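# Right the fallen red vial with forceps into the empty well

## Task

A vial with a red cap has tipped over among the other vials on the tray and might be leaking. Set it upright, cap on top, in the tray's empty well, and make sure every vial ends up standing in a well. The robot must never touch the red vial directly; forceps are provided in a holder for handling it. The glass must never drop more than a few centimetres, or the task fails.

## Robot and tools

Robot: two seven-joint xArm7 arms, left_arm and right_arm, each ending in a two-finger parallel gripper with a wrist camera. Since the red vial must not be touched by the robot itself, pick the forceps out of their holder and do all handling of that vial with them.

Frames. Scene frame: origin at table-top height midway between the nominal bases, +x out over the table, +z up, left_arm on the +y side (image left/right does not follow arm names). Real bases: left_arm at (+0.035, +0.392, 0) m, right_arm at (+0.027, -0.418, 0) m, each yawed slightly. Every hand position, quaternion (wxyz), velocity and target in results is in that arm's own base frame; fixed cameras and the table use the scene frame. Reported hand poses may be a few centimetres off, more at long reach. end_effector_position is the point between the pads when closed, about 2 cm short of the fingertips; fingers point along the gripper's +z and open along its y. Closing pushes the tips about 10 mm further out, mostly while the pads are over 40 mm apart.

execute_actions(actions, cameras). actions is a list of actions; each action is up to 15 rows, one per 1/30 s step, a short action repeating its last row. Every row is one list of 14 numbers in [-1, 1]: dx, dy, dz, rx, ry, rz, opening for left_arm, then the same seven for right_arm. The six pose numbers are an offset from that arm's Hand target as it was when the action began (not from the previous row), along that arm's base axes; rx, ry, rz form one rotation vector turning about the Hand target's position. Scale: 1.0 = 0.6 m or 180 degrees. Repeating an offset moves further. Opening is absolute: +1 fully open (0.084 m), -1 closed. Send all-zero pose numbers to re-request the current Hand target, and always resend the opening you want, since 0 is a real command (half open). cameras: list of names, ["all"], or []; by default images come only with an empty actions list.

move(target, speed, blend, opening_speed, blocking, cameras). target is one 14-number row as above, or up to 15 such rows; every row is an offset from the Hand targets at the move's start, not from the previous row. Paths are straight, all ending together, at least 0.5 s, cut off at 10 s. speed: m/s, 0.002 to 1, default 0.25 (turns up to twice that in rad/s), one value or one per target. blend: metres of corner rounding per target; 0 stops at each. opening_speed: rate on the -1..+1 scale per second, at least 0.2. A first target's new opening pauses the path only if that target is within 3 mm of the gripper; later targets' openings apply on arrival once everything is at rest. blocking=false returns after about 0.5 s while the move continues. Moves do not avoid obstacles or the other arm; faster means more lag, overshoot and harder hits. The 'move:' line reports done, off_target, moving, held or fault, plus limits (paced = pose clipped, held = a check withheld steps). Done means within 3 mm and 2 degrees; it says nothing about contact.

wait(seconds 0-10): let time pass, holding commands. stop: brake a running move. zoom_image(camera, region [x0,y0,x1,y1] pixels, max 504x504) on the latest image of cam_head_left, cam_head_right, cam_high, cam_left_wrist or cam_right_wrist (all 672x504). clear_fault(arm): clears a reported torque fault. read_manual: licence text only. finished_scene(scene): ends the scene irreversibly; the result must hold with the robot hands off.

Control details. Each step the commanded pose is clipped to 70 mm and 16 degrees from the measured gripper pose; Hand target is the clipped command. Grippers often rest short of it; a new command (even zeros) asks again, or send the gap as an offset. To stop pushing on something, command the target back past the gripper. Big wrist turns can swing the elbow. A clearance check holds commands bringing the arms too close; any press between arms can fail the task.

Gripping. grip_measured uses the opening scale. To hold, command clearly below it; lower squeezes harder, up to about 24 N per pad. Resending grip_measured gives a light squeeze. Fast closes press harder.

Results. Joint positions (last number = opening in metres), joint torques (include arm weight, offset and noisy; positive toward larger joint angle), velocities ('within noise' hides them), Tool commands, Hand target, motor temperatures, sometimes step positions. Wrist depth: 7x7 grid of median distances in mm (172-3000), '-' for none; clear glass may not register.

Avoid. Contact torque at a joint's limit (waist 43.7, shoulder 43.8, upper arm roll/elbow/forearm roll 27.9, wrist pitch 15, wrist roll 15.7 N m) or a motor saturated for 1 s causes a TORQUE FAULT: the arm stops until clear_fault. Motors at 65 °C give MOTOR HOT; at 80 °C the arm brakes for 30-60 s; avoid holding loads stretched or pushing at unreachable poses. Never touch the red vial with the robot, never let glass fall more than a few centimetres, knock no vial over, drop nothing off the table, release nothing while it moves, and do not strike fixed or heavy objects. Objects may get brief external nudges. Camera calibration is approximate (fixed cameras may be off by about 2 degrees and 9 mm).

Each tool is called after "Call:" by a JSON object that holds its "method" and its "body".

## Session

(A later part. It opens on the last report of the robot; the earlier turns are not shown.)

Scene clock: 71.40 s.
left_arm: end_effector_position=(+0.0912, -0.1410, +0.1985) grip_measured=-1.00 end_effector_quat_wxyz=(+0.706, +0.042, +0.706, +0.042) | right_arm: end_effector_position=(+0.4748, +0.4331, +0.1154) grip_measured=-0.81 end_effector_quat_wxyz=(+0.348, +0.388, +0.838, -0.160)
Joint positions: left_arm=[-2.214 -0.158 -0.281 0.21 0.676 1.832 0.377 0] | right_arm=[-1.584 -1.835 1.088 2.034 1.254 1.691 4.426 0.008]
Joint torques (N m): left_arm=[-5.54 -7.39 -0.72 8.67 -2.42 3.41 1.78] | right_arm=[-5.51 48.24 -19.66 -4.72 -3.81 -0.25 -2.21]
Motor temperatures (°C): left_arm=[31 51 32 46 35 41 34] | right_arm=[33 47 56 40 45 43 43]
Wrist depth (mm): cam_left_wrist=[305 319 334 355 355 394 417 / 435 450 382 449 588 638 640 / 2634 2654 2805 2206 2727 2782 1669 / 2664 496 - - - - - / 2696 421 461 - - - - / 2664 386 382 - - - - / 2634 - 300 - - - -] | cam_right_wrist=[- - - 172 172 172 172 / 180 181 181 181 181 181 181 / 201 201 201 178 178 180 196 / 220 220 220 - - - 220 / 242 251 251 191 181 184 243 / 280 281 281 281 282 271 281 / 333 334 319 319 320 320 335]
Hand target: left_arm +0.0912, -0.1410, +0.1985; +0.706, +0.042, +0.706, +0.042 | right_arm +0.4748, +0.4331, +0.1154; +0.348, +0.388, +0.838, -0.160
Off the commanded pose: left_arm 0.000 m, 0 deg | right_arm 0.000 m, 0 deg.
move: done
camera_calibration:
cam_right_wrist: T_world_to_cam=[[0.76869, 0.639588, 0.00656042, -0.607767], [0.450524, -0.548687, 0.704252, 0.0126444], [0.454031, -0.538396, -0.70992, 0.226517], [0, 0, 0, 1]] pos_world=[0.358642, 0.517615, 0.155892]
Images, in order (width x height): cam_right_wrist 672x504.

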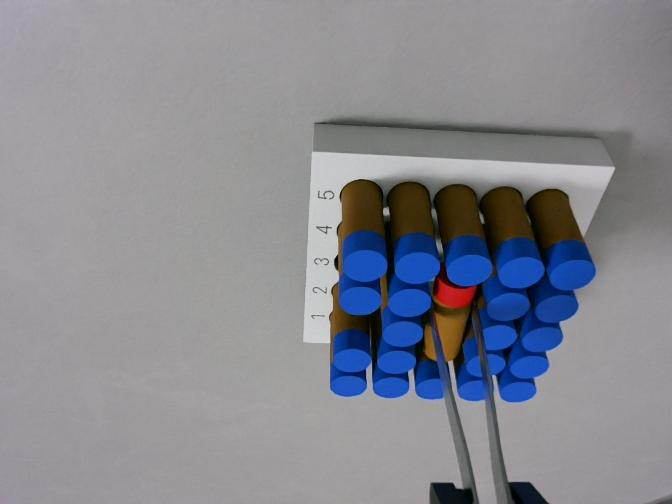

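Call:
{"method": "move", "body": {"target": [0,0,0,0,0,0,-1,0,0,0.06,0,0,0,-0.81], "speed": 0.04, "cameras": ["cam_right_wrist","cam_left_wrist"]}}

Call:
{"method": "zoom_image", "body": {"camera": "cam_right_wrist", "region": [380, 210, 540, 400]}}

Scene clock: 74.40 s.
left_arm: end_effector_position=(+0.0912, -0.1410, +0.1985) grip_measured=-1.00 end_effector_quat_wxyz=(+0.706, +0.042, +0.706, +0.042) | right_arm: end_effector_position=(+0.4748, +0.4331, +0.1513) grip_measured=-0.82 end_effector_quat_wxyz=(+0.348, +0.388, +0.838, -0.160)
Joint positions: left_arm=[-2.214 -0.158 -0.281 0.21 0.676 1.832 0.377 0] | right_arm=[-1.6 -1.777 1.06 2.059 1.224 1.725 4.397 0.008]
Joint torques (N m): left_arm=[-5.61 -7.63 -0.88 8.57 -2.63 3.5 1.7] | right_arm=[-5.45 48.72 -19.42 -4.52 -3.78 -0.29 -2.17]
Motor temperatures (°C): left_arm=[31 51 32 46 35 41 34] | right_arm=[33 48 57 39 45 43 43]
Wrist depth (mm): cam_left_wrist=[305 319 334 355 355 394 417 / 435 450 380 450 588 640 641 / 2664 2717 2805 2235 2771 2760 1694 / 2664 2816 - - - - - / 2644 477 - - - - - / 2644 406 431 - - - - / 2675 388 373 - - - -] | cam_right_wrist=[206 206 206 207 202 207 207 / 222 222 222 206 204 207 223 / 241 247 248 194 194 200 241 / 271 271 271 218 217 263 271 / 308 309 298 309 299 309 309 / 344 345 346 345 347 346 347 / 409 409 391 392 394 411 2220]
Hand target: left_arm +0.0912, -0.1410, +0.1985; +0.706, +0.042, +0.706, +0.042 | right_arm +0.4748, +0.4331, +0.1514; +0.348, +0.388, +0.838, -0.160
Off the commanded pose: left_arm 0.000 m, 0 deg | right_arm 0.000 m, 0 deg.
move: done
camera_calibration:
cam_left_wrist: T_world_to_cam=[[0.0181736, 0.993148, 0.115438, 0.152309], [0.00580509, -0.11556, 0.993284, -0.144057], [0.999818, -0.0173814, -0.00786546, 0.0374906], [0, 0, 0, 1]] pos_world=[-0.0394155, -0.167261, 0.125802]
cam_right_wrist: T_world_to_cam=[[0.76869, 0.639588, 0.00656042, -0.608003], [0.450524, -0.548687, 0.704252, -0.0127087], [0.454031, -0.538396, -0.70992, 0.252075], [0, 0, 0, 1]] pos_world=[0.358642, 0.517615, 0.191892]
Images, in order (width x height): cam_left_wrist 672x504, cam_right_wrist 672x504.

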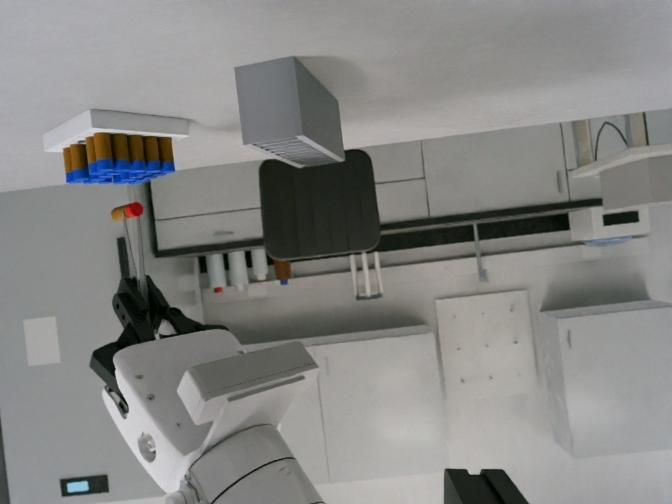

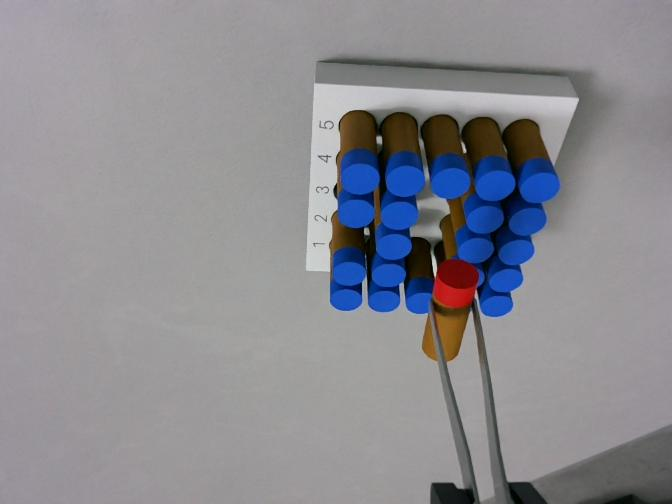

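Scaled by 2.653.

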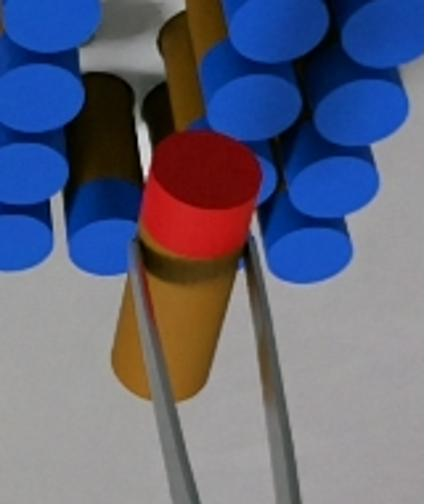

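Call:
{"method": "move", "body": {"target": [0,0,0,0,0,0,-1,-0.1313,-0.1235,-0.036,0.5426,-0.0437,-0.385,-0.82], "speed": 0.2, "cameras": ["cam_right_wrist","cam_left_wrist"]}}

Scene clock: 87.50 s.
left_arm: end_effector_position=(+0.0912, -0.1410, +0.1985) grip_measured=-1.00 end_effector_quat_wxyz=(+0.706, +0.042, +0.706, +0.042) | right_arm: end_effector_position=(+0.3960, +0.3590, +0.1298) grip_measured=-0.82 end_effector_quat_wxyz=(-0.133, +0.867, +0.318, +0.359)
Joint positions: left_arm=[-2.214 -0.158 -0.281 0.21 0.676 1.832 0.377 0] | right_arm=[-0.86 -1.792 1.498 0.664 2.259 1.283 5.379 0.008]
Joint torques (N m): left_arm=[-5.54 -7.5 -0.73 8.83 -2.34 3.44 1.74] | right_arm=[6.12 14.59 -15.23 -5.35 2.8 -3.06 1.9]
Motor temperatures (°C): left_arm=[31 51 32 46 35 41 34] | right_arm=[33 48 58 39 45 43 43]
Wrist depth (mm): cam_left_wrist=[306 319 333 355 355 393 417 / 434 450 381 449 588 641 641 / 2675 2634 2839 2235 2760 2805 1694 / 2644 2644 - - - - - / 2664 2604 - - - - - / 2614 2664 - - - - - / 2685 2654 - - - - -] | cam_right_wrist=[598 596 592 2538 2340 2519 2294 / 497 497 493 491 492 2119 2119 / 443 440 438 437 421 435 434 / 324 326 381 382 381 380 379 / 291 330 349 348 276 346 345 / 305 313 312 312 277 310 309 / 290 290 290 274 261 280 287]
Hand target: left_arm +0.0912, -0.1410, +0.1985; +0.706, +0.042, +0.706, +0.042 | right_arm +0.3960, +0.3590, +0.1298; -0.133, +0.867, +0.318, +0.359
Off the commanded pose: left_arm 0.000 m, 0 deg | right_arm 0.000 m, 0 deg.
move: done
camera_calibration:
cam_left_wrist: T_world_to_cam=[[0.0181736, 0.993148, 0.115438, 0.152309], [0.00580509, -0.11556, 0.993284, -0.144057], [0.999818, -0.0173814, -0.00786546, 0.0374906], [0, 0, 0, 1]] pos_world=[-0.0394155, -0.167261, 0.125802]
cam_right_wrist: T_world_to_cam=[[0.642849, -0.765907, -0.0115173, 0.0568217], [-0.544712, -0.446519, -0.709866, 0.538314], [0.538549, 0.46261, -0.704242, -0.160965], [0, 0, 0, 1]] pos_world=[0.343386, 0.358352, 0.269427]
Images, in order (width x height): cam_left_wrist 672x504, cam_right_wrist 672x504.

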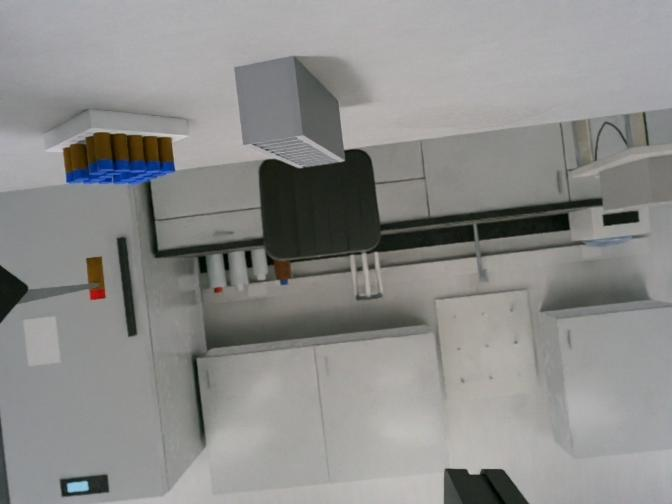

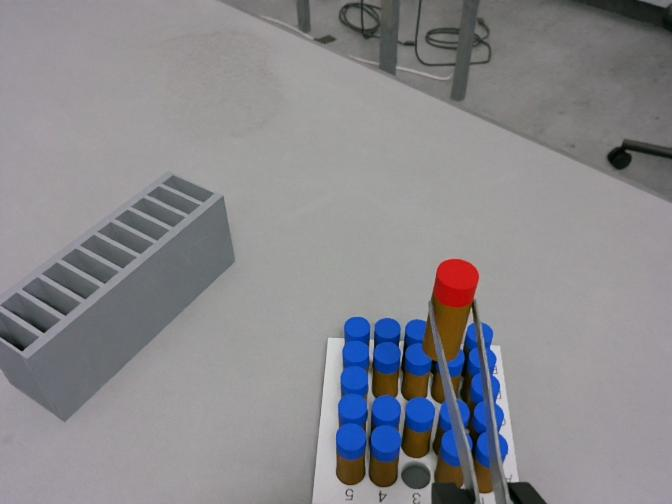

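Call:
{"method": "move", "body": {"target": [0,0,0,0,0,0,-1,0.0028,0.008,-0.078,0,0,0,-0.82], "speed": 0.06, "cameras": ["cam_right_wrist"]}}

Call:
{"method": "zoom_image", "body": {"camera": "cam_right_wrist", "region": [380, 230, 540, 450]}}

Scene clock: 93.90 s.
left_arm: end_effector_position=(+0.0912, -0.1410, +0.1985) grip_measured=-1.00 end_effector_quat_wxyz=(+0.706, +0.042, +0.706, +0.042) | right_arm: end_effector_position=(+0.3977, +0.3638, +0.0830) grip_measured=-0.82 end_effector_quat_wxyz=(-0.133, +0.867, +0.318, +0.359)
Joint positions: left_arm=[-2.214 -0.158 -0.281 0.21 0.676 1.832 0.377 0] | right_arm=[-0.84 -1.825 1.631 0.691 2.381 1.211 5.374 0.008]
Joint torques (N m): left_arm=[-5.28 -7.54 -0.74 8.74 -2.24 3.46 1.76] | right_arm=[6.33 8.51 -15.36 -1.31 2.75 -2.97 -2.08]
Motor temperatures (°C): left_arm=[31 51 32 46 35 41 34] | right_arm=[33 47 57 39 45 43 43]
Wrist depth (mm): cam_left_wrist=[306 319 334 355 355 395 417 / 435 450 380 450 589 642 644 / 653 2654 2816 2220 2760 2760 1681 / 2696 2644 - - - - - / 2644 2706 - - - - - / 2706 2624 - - - - - / 2675 2634 - - - - -] | cam_right_wrist=[492 490 486 485 1638 2356 2294 / 410 407 408 407 404 403 1732 / 282 291 338 348 359 358 357 / 254 293 316 315 313 313 312 / 266 280 287 240 188 269 285 / 259 258 257 234 219 217 255 / 234 239 239 228 227 224 231]
Hand target: left_arm +0.0912, -0.1410, +0.1985; +0.706, +0.042, +0.706, +0.042 | right_arm +0.3977, +0.3638, +0.0830; -0.133, +0.867, +0.318, +0.359
Off the commanded pose: left_arm 0.000 m, 0 deg | right_arm 0.000 m, 0 deg.
move: done
camera_calibration:
cam_right_wrist: T_world_to_cam=[[0.642849, -0.76591, -0.0113181, 0.0588229], [-0.544616, -0.446621, -0.709875, 0.508168], [0.538645, 0.462506, -0.704237, -0.197057], [0, 0, 0, 1]] pos_world=[0.345086, 0.363152, 0.222627]
Images, in order (width x height): cam_right_wrist 672x504.

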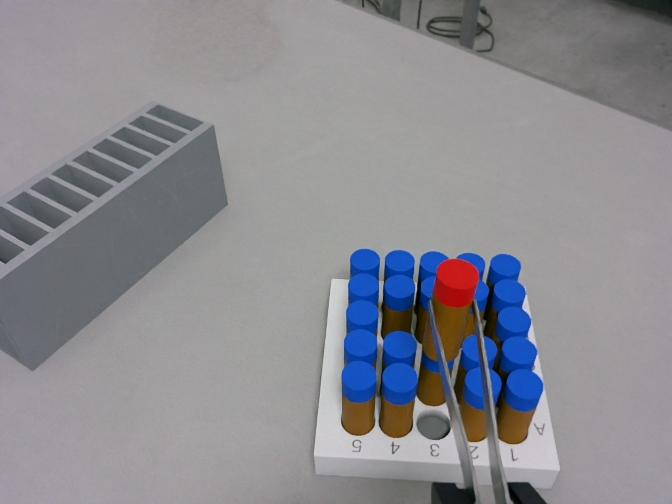

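Scaled by 2.291.

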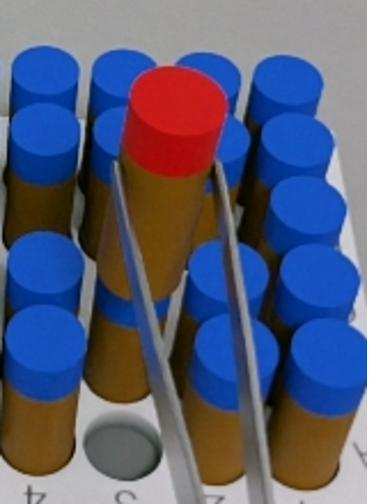

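Call:
{"method": "move", "body": {"target": [0,0,0,0,0,0,-1,-0.0005,-0.002,-0.035,0,0,0,-0.82], "speed": 0.04, "cameras": ["cam_right_wrist"]}}

Call:
{"method": "zoom_image", "body": {"camera": "cam_right_wrist", "region": [380, 240, 540, 420]}}

Scene clock: 99.60 s.
left_arm: end_effector_position=(+0.0912, -0.1410, +0.1985) grip_measured=-1.00 end_effector_quat_wxyz=(+0.706, +0.042, +0.706, +0.042) | right_arm: end_effector_position=(+0.3974, +0.3626, +0.0620) grip_measured=-0.82 end_effector_quat_wxyz=(-0.133, +0.867, +0.318, +0.359)
Joint positions: left_arm=[-2.214 -0.158 -0.281 0.21 0.676 1.832 0.377 0] | right_arm=[-0.831 -1.838 1.691 0.699 2.437 1.181 5.365 0.008]
Joint torques (N m): left_arm=[-5.06 -7.48 -0.65 8.96 -2.24 3.42 1.72] | right_arm=[6.11 8.36 -15.35 -2.08 2.68 -3.06 -2.12]
Motor temperatures (°C): left_arm=[31 51 32 46 35 41 34] | right_arm=[33 46 57 38 45 43 43]
Wrist depth (mm): cam_left_wrist=[305 319 334 355 354 394 417 / 434 450 381 449 588 641 641 / 653 2624 2816 2242 2771 2727 1694 / 2675 2851 - - - - - / 2664 2706 - - - - - / 2706 2644 - - - - - / 2604 2604 - - - - -] | cam_right_wrist=[444 443 442 438 418 2279 2249 / 290 284 368 368 366 364 363 / 248 277 316 326 324 323 322 / 248 282 286 238 224 274 282 / 253 261 260 211 183 218 257 / 234 233 233 211 210 210 231 / 217 216 216 214 210 209 214]
Hand target: left_arm +0.0912, -0.1410, +0.1985; +0.706, +0.042, +0.706, +0.042 | right_arm +0.3974, +0.3626, +0.0620; -0.133, +0.867, +0.318, +0.359
Off the commanded pose: left_arm 0.000 m, 0 deg | right_arm 0.000 m, 0 deg.
move: done
camera_calibration:
cam_right_wrist: T_world_to_cam=[[0.642849, -0.76591, -0.0113181, 0.0578589], [-0.544616, -0.446621, -0.709875, 0.492561], [0.538645, 0.462506, -0.704237, -0.211129], [0, 0, 0, 1]] pos_world=[0.344786, 0.361952, 0.201627]
Images, in order (width x height): cam_right_wrist 672x504.

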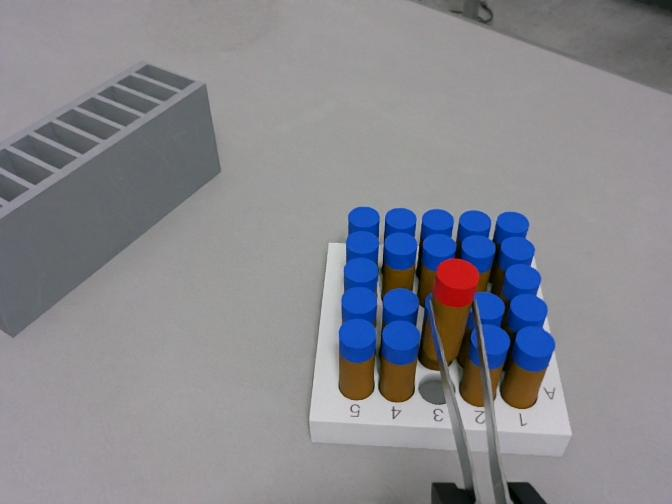

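Scaled by 2.800.

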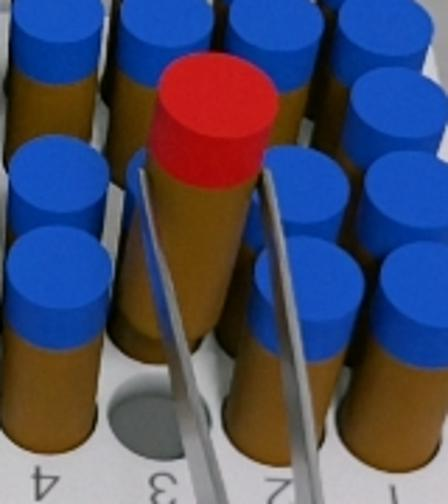

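Call:
{"method": "move", "body": {"target": [0,0,0,0,0,0,-1,0,0.0007,-0.027,0,0,0,-0.82], "speed": 0.03, "cameras": ["cam_right_wrist","cam_left_wrist"]}}

Call:
{"method": "zoom_image", "body": {"camera": "cam_right_wrist", "region": [380, 230, 520, 390]}}

Call:
{"method": "zoom_image", "body": {"camera": "cam_left_wrist", "region": [20, 80, 220, 240]}}

Scene clock: 103.17 s.
left_arm: end_effector_position=(+0.0912, -0.1410, +0.1985) grip_measured=-1.00 end_effector_quat_wxyz=(+0.706, +0.042, +0.706, +0.042) | right_arm: end_effector_position=(+0.3974, +0.3630, +0.0458) grip_measured=-0.82 end_effector_quat_wxyz=(-0.133, +0.867, +0.318, +0.359)
Joint positions: left_arm=[-2.214 -0.158 -0.281 0.21 0.676 1.832 0.377 0] | right_arm=[-0.826 -1.848 1.734 0.713 2.478 1.156 5.361 0.008]
Joint torques (N m): left_arm=[-5.02 -7.34 -0.59 8.95 -2.18 3.5 1.72] | right_arm=[6.09 8.27 -15.25 -2.62 2.65 -2.97 -2.04]
Motor temperatures (°C): left_arm=[31 51 32 46 35 41 34] | right_arm=[33 46 57 38 45 44 43]
Wrist depth (mm): cam_left_wrist=[306 319 334 355 355 393 418 / 435 449 381 450 589 640 640 / 2664 2634 2782 2264 2760 2760 1694 / 2675 2793 - - - - - / 2664 2717 - - - - - / 2634 2654 - - - - - / 2664 2654 - - - - -] | cam_right_wrist=[410 407 386 402 384 401 2242 / 259 262 338 338 336 335 334 / 235 276 300 300 298 297 296 / 248 263 262 221 217 232 259 / 240 240 239 197 187 188 230 / 215 215 214 202 200 198 212 / 199 199 198 198 198 197 196]
Hand target: left_arm +0.0912, -0.1410, +0.1985; +0.706, +0.042, +0.706, +0.042 | right_arm +0.3974, +0.3630, +0.0458; -0.133, +0.867, +0.318, +0.359
Off the commanded pose: left_arm 0.000 m, 0 deg | right_arm 0.000 m, 0 deg.
move: done
camera_calibration:
cam_left_wrist: T_world_to_cam=[[0.0181736, 0.993148, 0.115438, 0.152309], [0.00580509, -0.11556, 0.993284, -0.144057], [0.999818, -0.0173814, -0.00786546, 0.0374906], [0, 0, 0, 1]] pos_world=[-0.0394155, -0.167261, 0.125802]
cam_right_wrist: T_world_to_cam=[[0.642849, -0.76591, -0.0113181, 0.057982], [-0.544616, -0.446621, -0.709875, 0.48124], [0.538645, 0.462506, -0.704237, -0.222723], [0, 0, 0, 1]] pos_world=[0.344786, 0.362352, 0.185427]
Images, in order (width x height): cam_left_wrist 672x504, cam_right_wrist 672x504.

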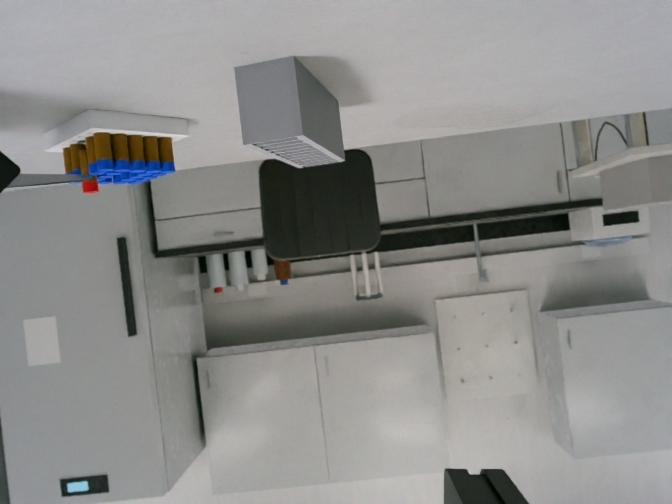

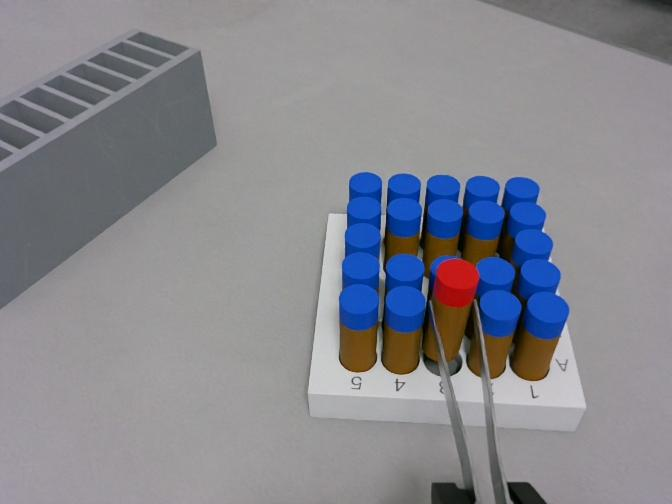

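Scaled by 3.150.

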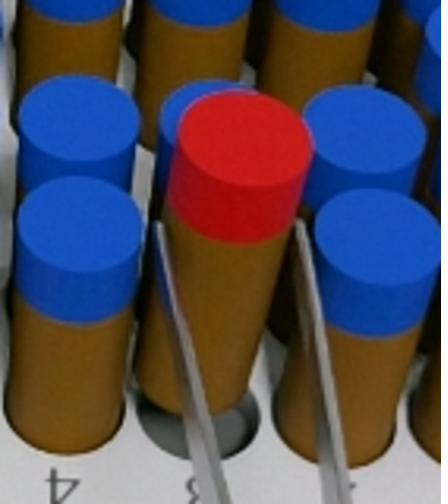

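Scaled by 2.520.

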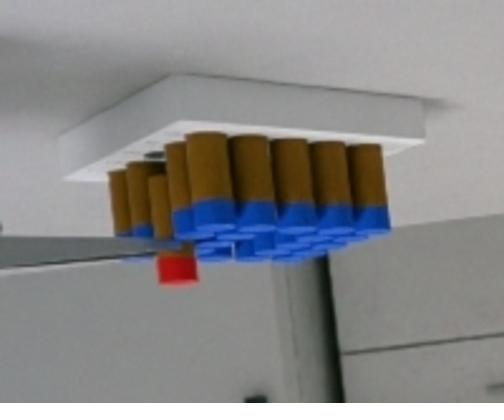

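Call:
{"method": "move", "body": {"target": [0,0,0,0,0,0,-1,0.0003,-0.002,-0.0042,0,0,0,-0.82], "speed": 0.02, "cameras": ["cam_right_wrist"]}}

Call:
{"method": "zoom_image", "body": {"camera": "cam_right_wrist", "region": [380, 230, 520, 390]}}

Scene clock: 107.40 s.
left_arm: end_effector_position=(+0.0912, -0.1410, +0.1985) grip_measured=-1.00 end_effector_quat_wxyz=(+0.706, +0.042, +0.706, +0.042) | right_arm: end_effector_position=(+0.3976, +0.3618, +0.0433) grip_measured=-0.82 end_effector_quat_wxyz=(-0.133, +0.867, +0.318, +0.359)
Joint positions: left_arm=[-2.214 -0.158 -0.281 0.21 0.676 1.832 0.377 0] | right_arm=[-0.826 -1.85 1.742 0.712 2.486 1.155 5.357 0.008]
Joint torques (N m): left_arm=[-4.71 -7.45 -0.58 8.91 -2.38 3.42 1.63] | right_arm=[6.14 8.18 -15.34 -8.47 2.54 -2.92 -2.16]
Motor temperatures (°C): left_arm=[31 51 32 46 35 41 34] | right_arm=[33 46 57 38 45 44 43]
Wrist depth (mm): cam_left_wrist=[305 319 334 355 355 395 417 / 436 449 381 451 585 642 640 / 2654 2664 2851 2242 2771 2749 1694 / 2644 2816 - - - - - / 2706 2727 - - - - - / 2664 2644 - - - - - / 2644 2664 - - - - -] | cam_right_wrist=[404 291 381 396 396 395 2242 / 244 264 333 332 331 330 329 / 236 277 297 286 226 283 292 / 249 260 258 198 197 213 256 / 237 236 235 190 185 185 233 / 212 212 211 200 199 198 209 / 196 196 195 195 195 194 194]
Hand target: left_arm +0.0912, -0.1410, +0.1985; +0.706, +0.042, +0.706, +0.042 | right_arm +0.3976, +0.3618, +0.0433; -0.133, +0.867, +0.318, +0.359
Off the commanded pose: left_arm 0.000 m, 0 deg | right_arm 0.000 m, 0 deg.
move: done
camera_calibration:
cam_right_wrist: T_world_to_cam=[[0.642849, -0.76591, -0.0113181, 0.0569703], [-0.544616, -0.446621, -0.709875, 0.478984], [0.538645, 0.462506, -0.704237, -0.223982], [0, 0, 0, 1]] pos_world=[0.344886, 0.361152, 0.182927]
Images, in order (width x height): cam_right_wrist 672x504.

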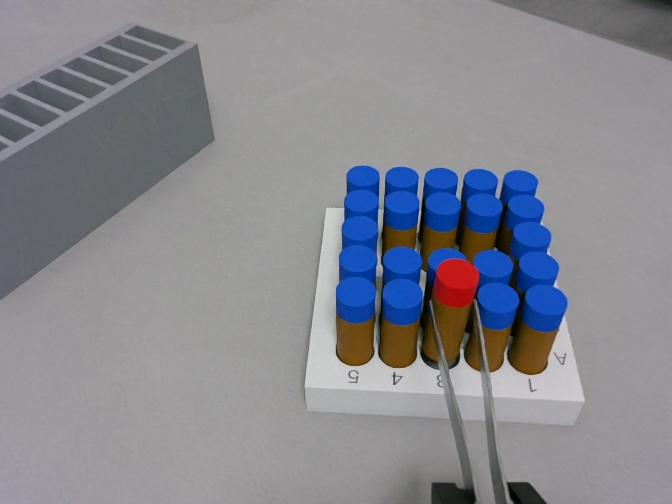

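Scaled by 3.150.

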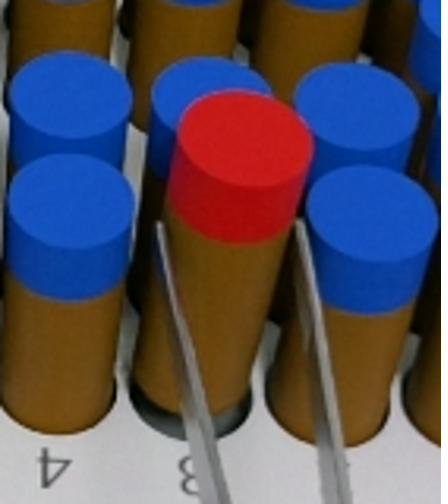

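Call:
{"method": "move", "body": {"target": [0,0,0,0,0,0,-1,-0.0003,0.0001,-0.0105,0,0,0,-0.82], "speed": 0.015, "cameras": ["cam_right_wrist"]}}

Call:
{"method": "zoom_image", "body": {"camera": "cam_right_wrist", "region": [380, 220, 520, 380]}}

Scene clock: 110.20 s.
left_arm: end_effector_position=(+0.0912, -0.1410, +0.1985) grip_measured=-1.00 end_effector_quat_wxyz=(+0.706, +0.042, +0.706, +0.042) | right_arm: end_effector_position=(+0.3974, +0.3618, +0.0370) grip_measured=-0.82 end_effector_quat_wxyz=(-0.133, +0.867, +0.318, +0.359)
Joint positions: left_arm=[-2.214 -0.158 -0.281 0.21 0.676 1.832 0.377 0] | right_arm=[-0.824 -1.854 1.759 0.718 2.502 1.145 5.355 0.008]
Joint torques (N m): left_arm=[-4.97 -7.23 -0.52 8.87 -2.28 3.5 1.66] | right_arm=[6.21 7.95 -14.42 -2.62 2.39 -2.67 -2.2]
Motor temperatures (°C): left_arm=[31 51 32 46 35 41 34] | right_arm=[33 45 56 38 45 44 43]
Wrist depth (mm): cam_left_wrist=[305 319 334 355 355 394 417 / 436 449 382 449 590 640 640 / 2654 2675 2771 2235 2805 2727 1702 / 2634 2839 - - - - - / 2644 2685 - - - - - / 2644 2675 - - - - - / 2685 2604 - - - - -] | cam_right_wrist=[390 281 369 367 381 380 380 / 238 264 322 322 320 319 317 / 236 269 286 285 216 273 282 / 243 251 250 189 188 188 246 / 229 228 227 197 184 182 225 / 204 204 204 198 196 192 201 / 189 189 189 184 189 187 187]
Hand target: left_arm +0.0912, -0.1410, +0.1985; +0.706, +0.042, +0.706, +0.042 | right_arm +0.3974, +0.3618, +0.0370; -0.133, +0.867, +0.318, +0.359
Off the commanded pose: left_arm 0.000 m, 0 deg | right_arm 0.000 m, 0 deg.
move: done
camera_calibration:
cam_right_wrist: T_world_to_cam=[[0.642849, -0.765909, -0.011319, 0.0570396], [-0.544578, -0.446588, -0.709925, 0.474486], [0.538683, 0.462539, -0.704186, -0.228445], [0, 0, 0, 1]] pos_world=[0.344786, 0.361252, 0.176627]
Images, in order (width x height): cam_right_wrist 672x504.

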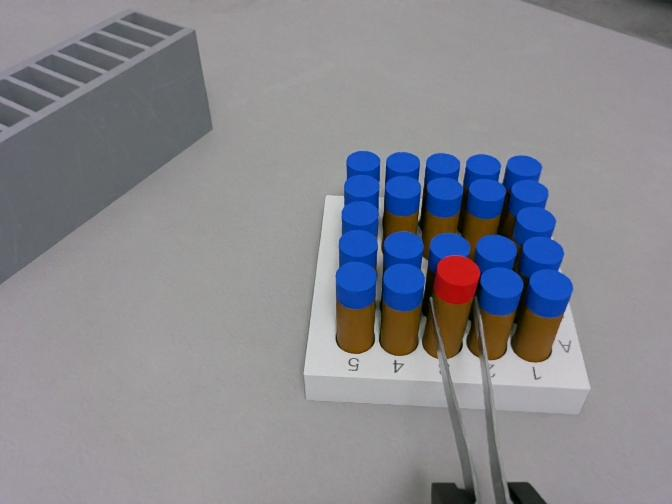

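Scaled by 3.150.

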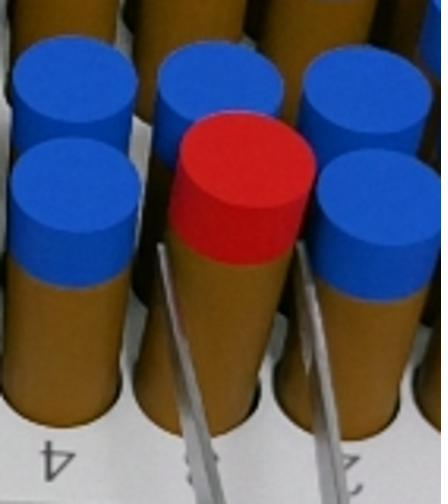

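Call:
{"method": "move", "body": {"target": [0,0,0,0,0,0,-1,-0.0005,-0.0003,-0.004,0,0,0,-0.82], "speed": 0.015, "cameras": ["cam_right_wrist"]}}

Call:
{"method": "zoom_image", "body": {"camera": "cam_right_wrist", "region": [380, 220, 520, 380]}}

Scene clock: 114.67 s.
left_arm: end_effector_position=(+0.0912, -0.1410, +0.1985) grip_measured=-1.00 end_effector_quat_wxyz=(+0.706, +0.042, +0.706, +0.042) | right_arm: end_effector_position=(+0.3971, +0.3617, +0.0346) grip_measured=-0.82 end_effector_quat_wxyz=(-0.133, +0.867, +0.318, +0.359)
Joint positions: left_arm=[-2.214 -0.158 -0.281 0.21 0.676 1.832 0.377 0] | right_arm=[-0.822 -1.855 1.765 0.719 2.508 1.141 5.354 0.008]
Joint torques (N m): left_arm=[-5.01 -7.45 -0.63 9.05 -2.23 3.39 1.7] | right_arm=[6.11 8.02 -14.42 -2.48 2.57 -2.73 -2.11]
Motor temperatures (°C): left_arm=[31 51 32 46 35 41 34] | right_arm=[33 45 56 38 45 44 43]
Wrist depth (mm): cam_left_wrist=[305 319 334 355 355 394 417 / 435 451 381 450 588 641 640 / 2685 2644 2805 2257 2749 2749 1694 / 2634 2816 - - - - - / 2675 2749 - - - - - / 2654 2644 - - - - - / 2664 2614 - - - - -] | cam_right_wrist=[268 272 363 362 378 375 374 / 236 265 317 317 315 314 313 / 237 270 282 221 212 260 278 / 241 247 246 187 186 185 243 / 225 225 224 194 185 186 222 / 202 201 201 195 195 192 199 / 187 186 186 182 186 185 184]
Hand target: left_arm +0.0912, -0.1410, +0.1985; +0.706, +0.042, +0.706, +0.042 | right_arm +0.3971, +0.3617, +0.0346; -0.133, +0.867, +0.318, +0.359
Off the commanded pose: left_arm 0.000 m, 0 deg | right_arm 0.000 m, 0 deg.
move: done
camera_calibration:
cam_right_wrist: T_world_to_cam=[[0.642849, -0.76591, -0.0113181, 0.0570524], [-0.544616, -0.446621, -0.709875, 0.472545], [0.538645, 0.462506, -0.704237, -0.229847], [0, 0, 0, 1]] pos_world=[0.344486, 0.361052, 0.174227]
Images, in order (width x height): cam_right_wrist 672x504.

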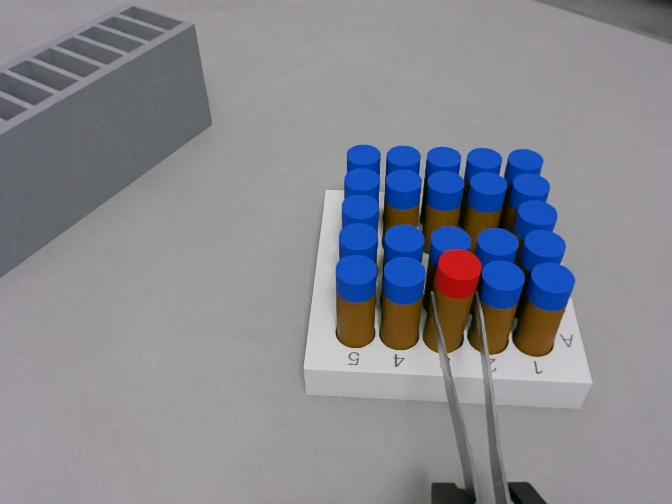

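Scaled by 3.150.

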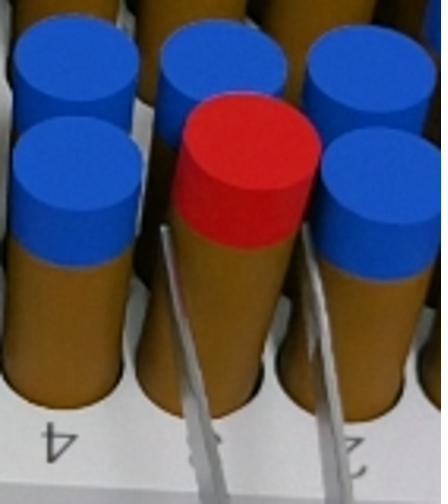

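Call:
{"method": "move", "body": {"target": [[0,0,0,0,0,0,-1,0,0,0.005,0,0,0,-0.82],[0,0,0,0,0,0,-1,0.0018,0.0012,0.004,0,0,0,-0.82]], "speed": 0.015, "cameras": ["cam_right_wrist"]}}

Call:
{"method": "zoom_image", "body": {"camera": "cam_right_wrist", "region": [380, 220, 520, 380]}}

Call:
{"method": "move", "body": {"target": [0,0,0,0,0,0,-1,0,0,-0.006,0,0,0,-0.82], "speed": 0.015, "cameras": ["cam_right_wrist"]}}

Call:
{"method": "zoom_image", "body": {"camera": "cam_right_wrist", "region": [380, 220, 520, 380]}}

Scene clock: 119.93 s.
left_arm: end_effector_position=(+0.0912, -0.1410, +0.1985) grip_measured=-1.00 end_effector_quat_wxyz=(+0.706, +0.042, +0.706, +0.042) | right_arm: end_effector_position=(+0.3981, +0.3624, +0.0369) grip_measured=-0.82 end_effector_quat_wxyz=(-0.133, +0.867, +0.318, +0.359)
Joint positions: left_arm=[-2.214 -0.158 -0.281 0.21 0.676 1.832 0.377 0] | right_arm=[-0.827 -1.854 1.757 0.721 2.502 1.145 5.355 0.008]
Joint torques (N m): left_arm=[-5.02 -7.42 -0.42 9.03 -2.09 3.56 1.71] | right_arm=[-5.62 7.7 -22.98 -2.67 2.51 -2.98 1.61]
Motor temperatures (°C): left_arm=[31 51 32 46 35 41 34] | right_arm=[33 45 56 38 45 44 43]
Wrist depth (mm): cam_left_wrist=[305 319 334 354 355 394 417 / 435 449 381 450 587 642 641 / 2634 2654 2793 2249 2727 2771 1706 / 2664 2805 - - - - - / 2664 2706 - - - - - / 2654 2654 - - - - - / 2675 2624 - - - - -] | cam_right_wrist=[390 277 367 366 381 380 378 / 237 264 321 321 320 318 317 / 236 268 286 286 216 272 281 / 243 250 249 188 188 188 246 / 228 228 227 190 182 184 225 / 205 204 203 197 194 191 201 / 189 189 188 184 188 187 186]
Hand target: left_arm +0.0912, -0.1410, +0.1985; +0.706, +0.042, +0.706, +0.042 | right_arm +0.3982, +0.3624, +0.0370; -0.133, +0.867, +0.318, +0.359
Off the commanded pose: left_arm 0.000 m, 0 deg | right_arm 0.000 m, 0 deg.
move: done
camera_calibration:
cam_right_wrist: T_world_to_cam=[[0.642923, -0.765844, -0.0114912, 0.0569546], [-0.544777, -0.446689, -0.70971, 0.475156], [0.538394, 0.462549, -0.704401, -0.22892], [0, 0, 0, 1]] pos_world=[0.345486, 0.361752, 0.176626]
Images, in order (width x height): cam_right_wrist 672x504.

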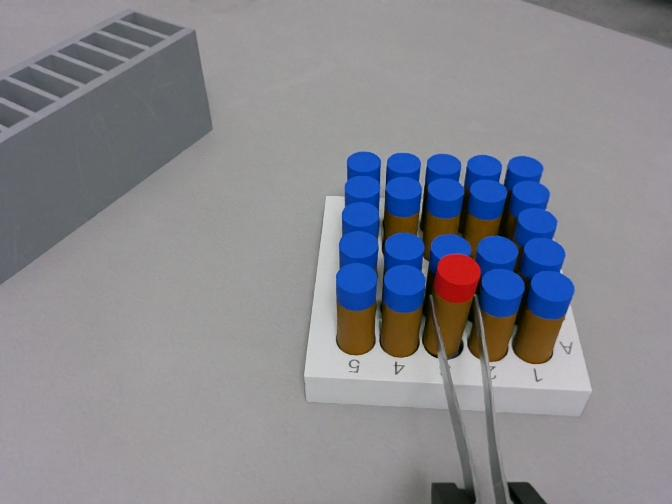

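Scaled by 3.150.

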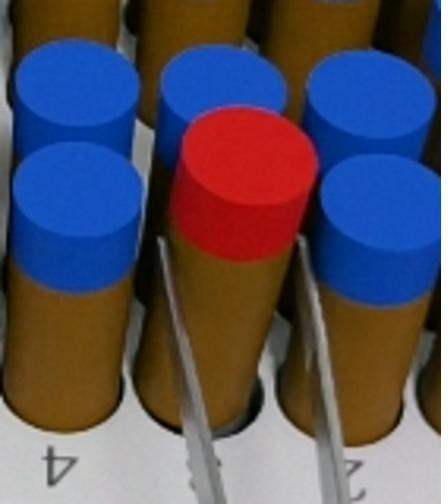

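Scene clock: 120.63 s.
left_arm: end_effector_position=(+0.0912, -0.1410, +0.1985) grip_measured=-1.00 end_effector_quat_wxyz=(+0.706, +0.042, +0.706, +0.042) | right_arm: end_effector_position=(+0.3982, +0.3624, +0.0334) grip_measured=-0.83 end_effector_quat_wxyz=(-0.133, +0.867, +0.318, +0.359)
Joint positions: left_arm=[-2.214 -0.158 -0.281 0.21 0.676 1.832 0.377 0] | right_arm=[-0.826 -1.857 1.767 0.724 2.511 1.139 5.354 0.008]
Joint torques (N m): left_arm=[-4.92 -7.41 -0.49 9.1 -2.05 3.47 1.69] | right_arm=[6.08 8.15 -14.77 -2.61 2.43 -2.84 -2.18]
Motor temperatures (°C): left_arm=[31 51 32 46 35 41 34] | right_arm=[33 45 56 38 45 44 43]
Wrist depth (mm): cam_left_wrist=[306 319 334 354 355 394 417 / 435 450 381 449 587 640 640 / 2634 2654 2828 2257 2771 2760 1690 / 2644 2816 - - - - - / 2696 2717 - - - - - / 2664 2644 - - - - - / 2696 2644 - - - - -] | cam_right_wrist=[267 270 378 359 374 373 371 / 234 264 315 314 313 312 311 / 236 269 280 221 210 258 276 / 239 245 244 185 187 183 241 / 223 223 223 190 182 184 220 / 201 200 199 194 193 190 197 / 185 185 185 180 184 184 183]
Hand target: left_arm +0.0912, -0.1410, +0.1985; +0.706, +0.042, +0.706, +0.042 | right_arm +0.3982, +0.3624, +0.0334; -0.133, +0.867, +0.318, +0.359
Off the commanded pose: left_arm 0.000 m, 0 deg | right_arm 0.000 m, 0 deg.
move: done
camera_calibration:
cam_right_wrist: T_world_to_cam=[[0.642807, -0.765945, -0.0112645, 0.0568854], [-0.544641, -0.446641, -0.709844, 0.472615], [0.53867, 0.462428, -0.704269, -0.231584], [0, 0, 0, 1]] pos_world=[0.345586, 0.361751, 0.173026]
Images, in order (width x height): cam_right_wrist 672x504.

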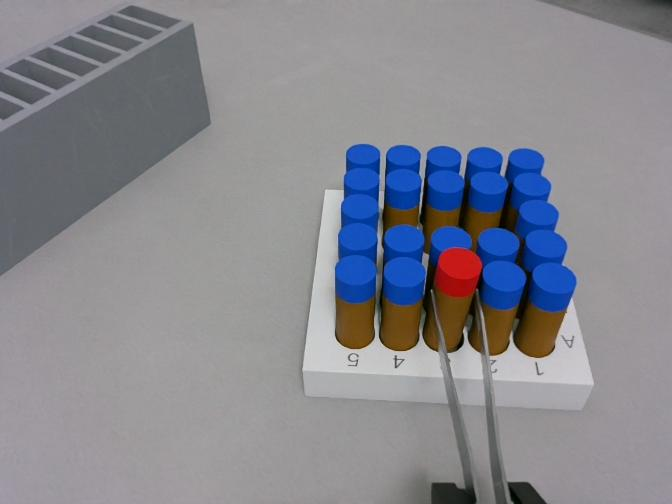

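Scaled by 3.150.

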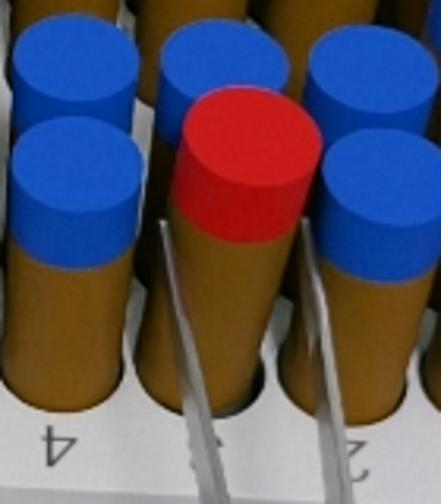

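Call:
{"method": "move", "body": {"target": [[0,0,0,0,0,0,-1,0,0,0.005,0,0,0,-0.82],[0,0,0,0,0,0,-1,0.0014,-0.0017,0.004,0,0,0,-0.82],[0,0,0,0,0,0,-1,0.0014,-0.0017,-0.002,0,0,0,-0.82]], "speed": 0.015, "cameras": ["cam_right_wrist"]}}

Call:
{"method": "zoom_image", "body": {"camera": "cam_right_wrist", "region": [380, 220, 520, 380]}}

Scene clock: 123.50 s.
left_arm: end_effector_position=(+0.0912, -0.1410, +0.1985) grip_measured=-1.00 end_effector_quat_wxyz=(+0.706, +0.042, +0.706, +0.042) | right_arm: end_effector_position=(+0.3991, +0.3613, +0.0322) grip_measured=-0.83 end_effector_quat_wxyz=(-0.133, +0.867, +0.318, +0.359)
Joint positions: left_arm=[-2.214 -0.158 -0.281 0.21 0.676 1.832 0.377 0] | right_arm=[-0.829 -1.858 1.77 0.725 2.516 1.14 5.351 0.008]
Joint torques (N m): left_arm=[-4.66 -7.37 -0.57 9.08 -2.16 3.47 1.6] | right_arm=[6.1 7.88 -14.55 -2.73 2.55 -2.82 -2.14]
Motor temperatures (°C): left_arm=[31 51 32 46 35 41 34] | right_arm=[33 45 57 38 45 44 43]
Wrist depth (mm): cam_left_wrist=[306 319 334 355 355 393 417 / 436 450 382 450 586 641 640 / 2654 2654 2816 2228 2828 2749 1702 / 2685 2782 - - - - - / 2654 2706 - - - - - / 2644 2634 - - - - - / 2644 2614 - - - - -] | cam_right_wrist=[267 268 375 357 372 370 368 / 234 265 313 312 311 309 308 / 238 269 279 208 208 256 274 / 241 243 243 188 185 186 240 / 223 222 221 191 182 184 219 / 199 199 198 193 192 190 196 / 184 184 183 179 183 182 182]
Hand target: left_arm +0.0912, -0.1410, +0.1985; +0.706, +0.042, +0.706, +0.042 | right_arm +0.3990, +0.3614, +0.0322; -0.133, +0.867, +0.318, +0.359
Off the commanded pose: left_arm 0.000 m, 0 deg | right_arm 0.000 m, 0 deg.
move: done
camera_calibration:
cam_right_wrist: T_world_to_cam=[[0.642696, -0.766038, -0.0113201, 0.055596], [-0.544702, -0.446508, -0.70988, 0.471688], [0.53874, 0.462403, -0.704232, -0.232373], [0, 0, 0, 1]] pos_world=[0.346387, 0.360651, 0.171827]
Images, in order (width x height): cam_right_wrist 672x504.

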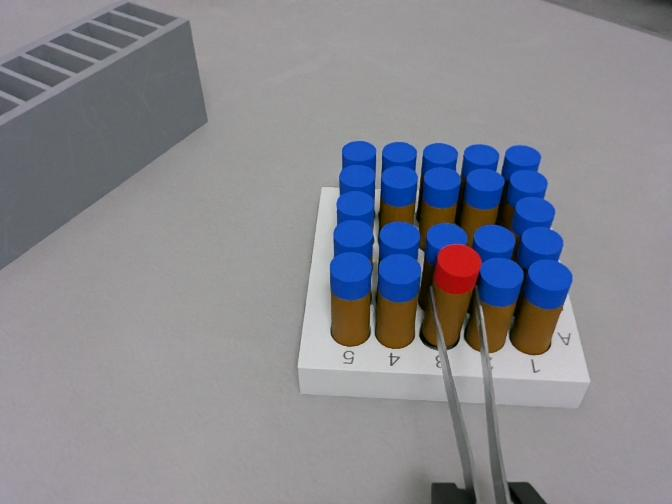

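Scaled by 3.150.

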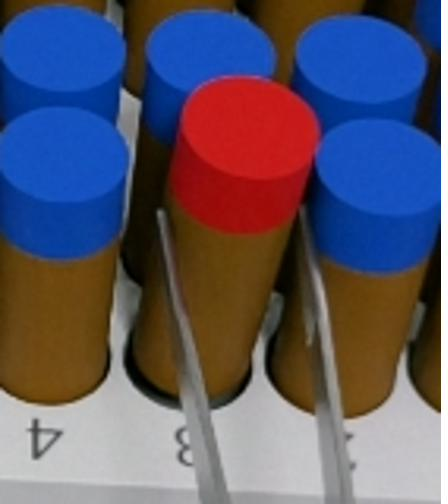

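Call:
{"method": "move", "body": {"target": [[0,0,0,0,0,0,-1,0,0,0.005,0,0,0,-0.82],[0,0,0,0,0,0,-1,-0.0013,0.0003,0.004,0,0,0,-0.82]], "speed": 0.015, "cameras": ["cam_right_wrist"]}}

Call:
{"method": "zoom_image", "body": {"camera": "cam_right_wrist", "region": [390, 240, 500, 370]}}

Scene clock: 128.13 s.
left_arm: end_effector_position=(+0.0912, -0.1410, +0.1985) grip_measured=-1.00 end_effector_quat_wxyz=(+0.706, +0.042, +0.706, +0.042) | right_arm: end_effector_position=(+0.3983, +0.3615, +0.0346) grip_measured=-0.83 end_effector_quat_wxyz=(-0.133, +0.867, +0.318, +0.359)
Joint positions: left_arm=[-2.214 -0.158 -0.281 0.21 0.676 1.832 0.377 0] | right_arm=[-0.827 -1.856 1.764 0.721 2.509 1.143 5.353 0.008]
Joint torques (N m): left_arm=[-4.6 -7.51 -0.29 9.21 -2.03 3.48 1.7] | right_arm=[6.02 21.11 -15.31 -8.64 2.68 -2.98 2.05]
Motor temperatures (°C): left_arm=[31 51 32 46 35 41 34] | right_arm=[33 45 57 38 45 44 43]
Wrist depth (mm): cam_left_wrist=[306 319 335 355 355 394 416 / 435 448 381 450 587 641 643 / 2675 2644 2828 2249 2782 2738 1681 / 2644 2816 - - - - - / 2664 2696 - - - - - / 2706 2664 - - - - - / 2675 2654 - - - - -] | cam_right_wrist=[268 271 363 361 376 375 375 / 236 265 317 316 316 314 312 / 237 270 282 272 214 260 278 / 240 247 246 186 187 184 243 / 225 225 224 194 184 184 222 / 202 201 201 195 194 191 199 / 187 186 186 181 185 185 184]
Hand target: left_arm +0.0912, -0.1410, +0.1985; +0.706, +0.042, +0.706, +0.042 | right_arm +0.3983, +0.3615, +0.0346; -0.133, +0.867, +0.318, +0.359
Off the commanded pose: left_arm 0.000 m, 0 deg | right_arm 0.000 m, 0 deg.
move: done
camera_calibration:
cam_right_wrist: T_world_to_cam=[[0.642847, -0.765911, -0.0113007, 0.0561899], [-0.544701, -0.446708, -0.709755, 0.473094], [0.538561, 0.46242, -0.704358, -0.230267], [0, 0, 0, 1]] pos_world=[0.345586, 0.360852, 0.174226]
Images, in order (width x height): cam_right_wrist 672x504.

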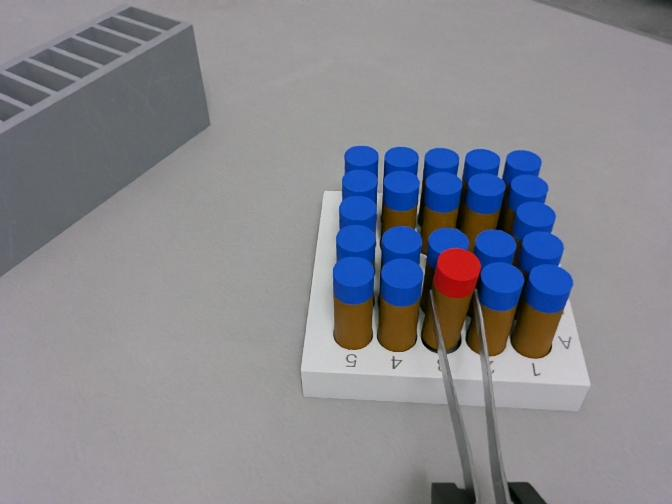

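Scaled by 3.877.

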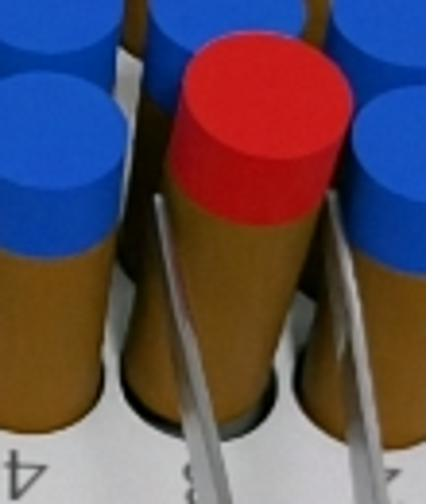

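Call:
{"method": "move", "body": {"target": [0,0,0,0,0,0,-1,0,0,-0.007,0,0,0,-0.83], "speed": 0.015, "cameras": ["cam_right_wrist"]}}

Call:
{"method": "zoom_image", "body": {"camera": "cam_right_wrist", "region": [390, 230, 500, 360]}}

Scene clock: 130.03 s.
left_arm: end_effector_position=(+0.0912, -0.1410, +0.1985) grip_measured=-1.00 end_effector_quat_wxyz=(+0.706, +0.042, +0.706, +0.042) | right_arm: end_effector_position=(+0.3983, +0.3615, +0.0304) grip_measured=-0.83 end_effector_quat_wxyz=(-0.133, +0.867, +0.318, +0.359)
Joint positions: left_arm=[-2.214 -0.158 -0.281 0.21 0.676 1.832 0.377 0] | right_arm=[-0.826 -1.859 1.775 0.725 2.52 1.136 5.352 0.007]
Joint torques (N m): left_arm=[-4.84 -7.22 -0.48 9.24 -1.96 3.41 1.75] | right_arm=[6.1 8.03 -15.15 -3.12 2.8 -2.96 -2.14]
Motor temperatures (°C): left_arm=[31 51 32 46 35 41 34] | right_arm=[33 45 57 38 45 44 43]
Wrist depth (mm): cam_left_wrist=[305 319 335 355 355 395 417 / 435 450 381 449 590 642 641 / 2654 2654 2863 2257 2749 2771 1711 / 2654 2828 - - - - - / 2717 2717 - - - - - / 2634 2624 - - - - - / 2685 2644 - - - - -] | cam_right_wrist=[253 267 371 353 368 365 365 / 230 265 310 308 307 307 305 / 237 267 275 205 209 254 271 / 240 241 239 179 179 184 237 / 220 219 219 189 184 186 216 / 197 196 196 191 190 189 194 / 182 182 177 181 181 180 180]
Hand target: left_arm +0.0912, -0.1410, +0.1985; +0.706, +0.042, +0.706, +0.042 | right_arm +0.3983, +0.3615, +0.0304; -0.133, +0.867, +0.318, +0.359
Off the commanded pose: left_arm 0.000 m, 0 deg | right_arm 0.000 m, 0 deg.
move: done
camera_calibration:
cam_right_wrist: T_world_to_cam=[[0.642849, -0.76591, -0.0113181, 0.0562211], [-0.544616, -0.446621, -0.709875, 0.470118], [0.538645, 0.462506, -0.704237, -0.233351], [0, 0, 0, 1]] pos_world=[0.345586, 0.360952, 0.170027]
Images, in order (width x height): cam_right_wrist 672x504.

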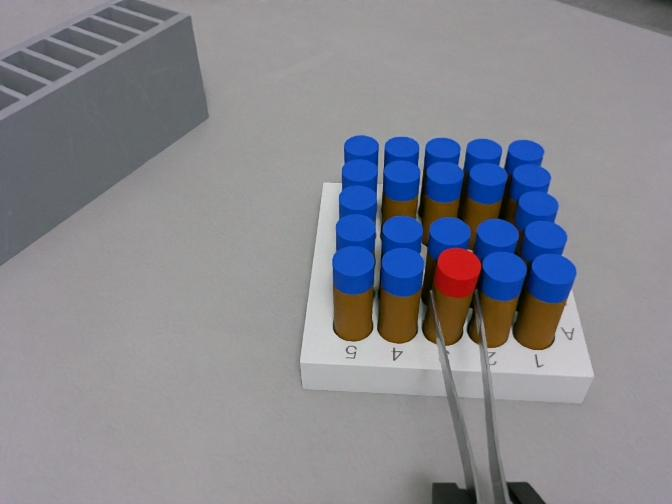

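Scaled by 3.877.

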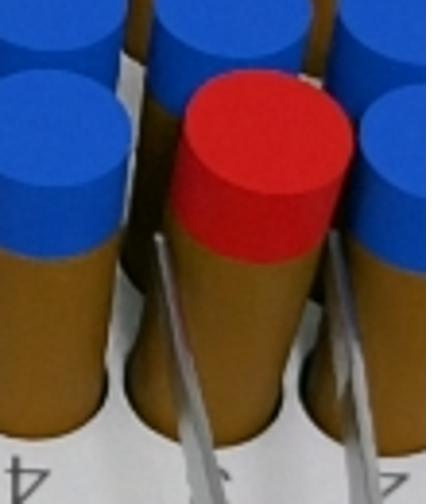

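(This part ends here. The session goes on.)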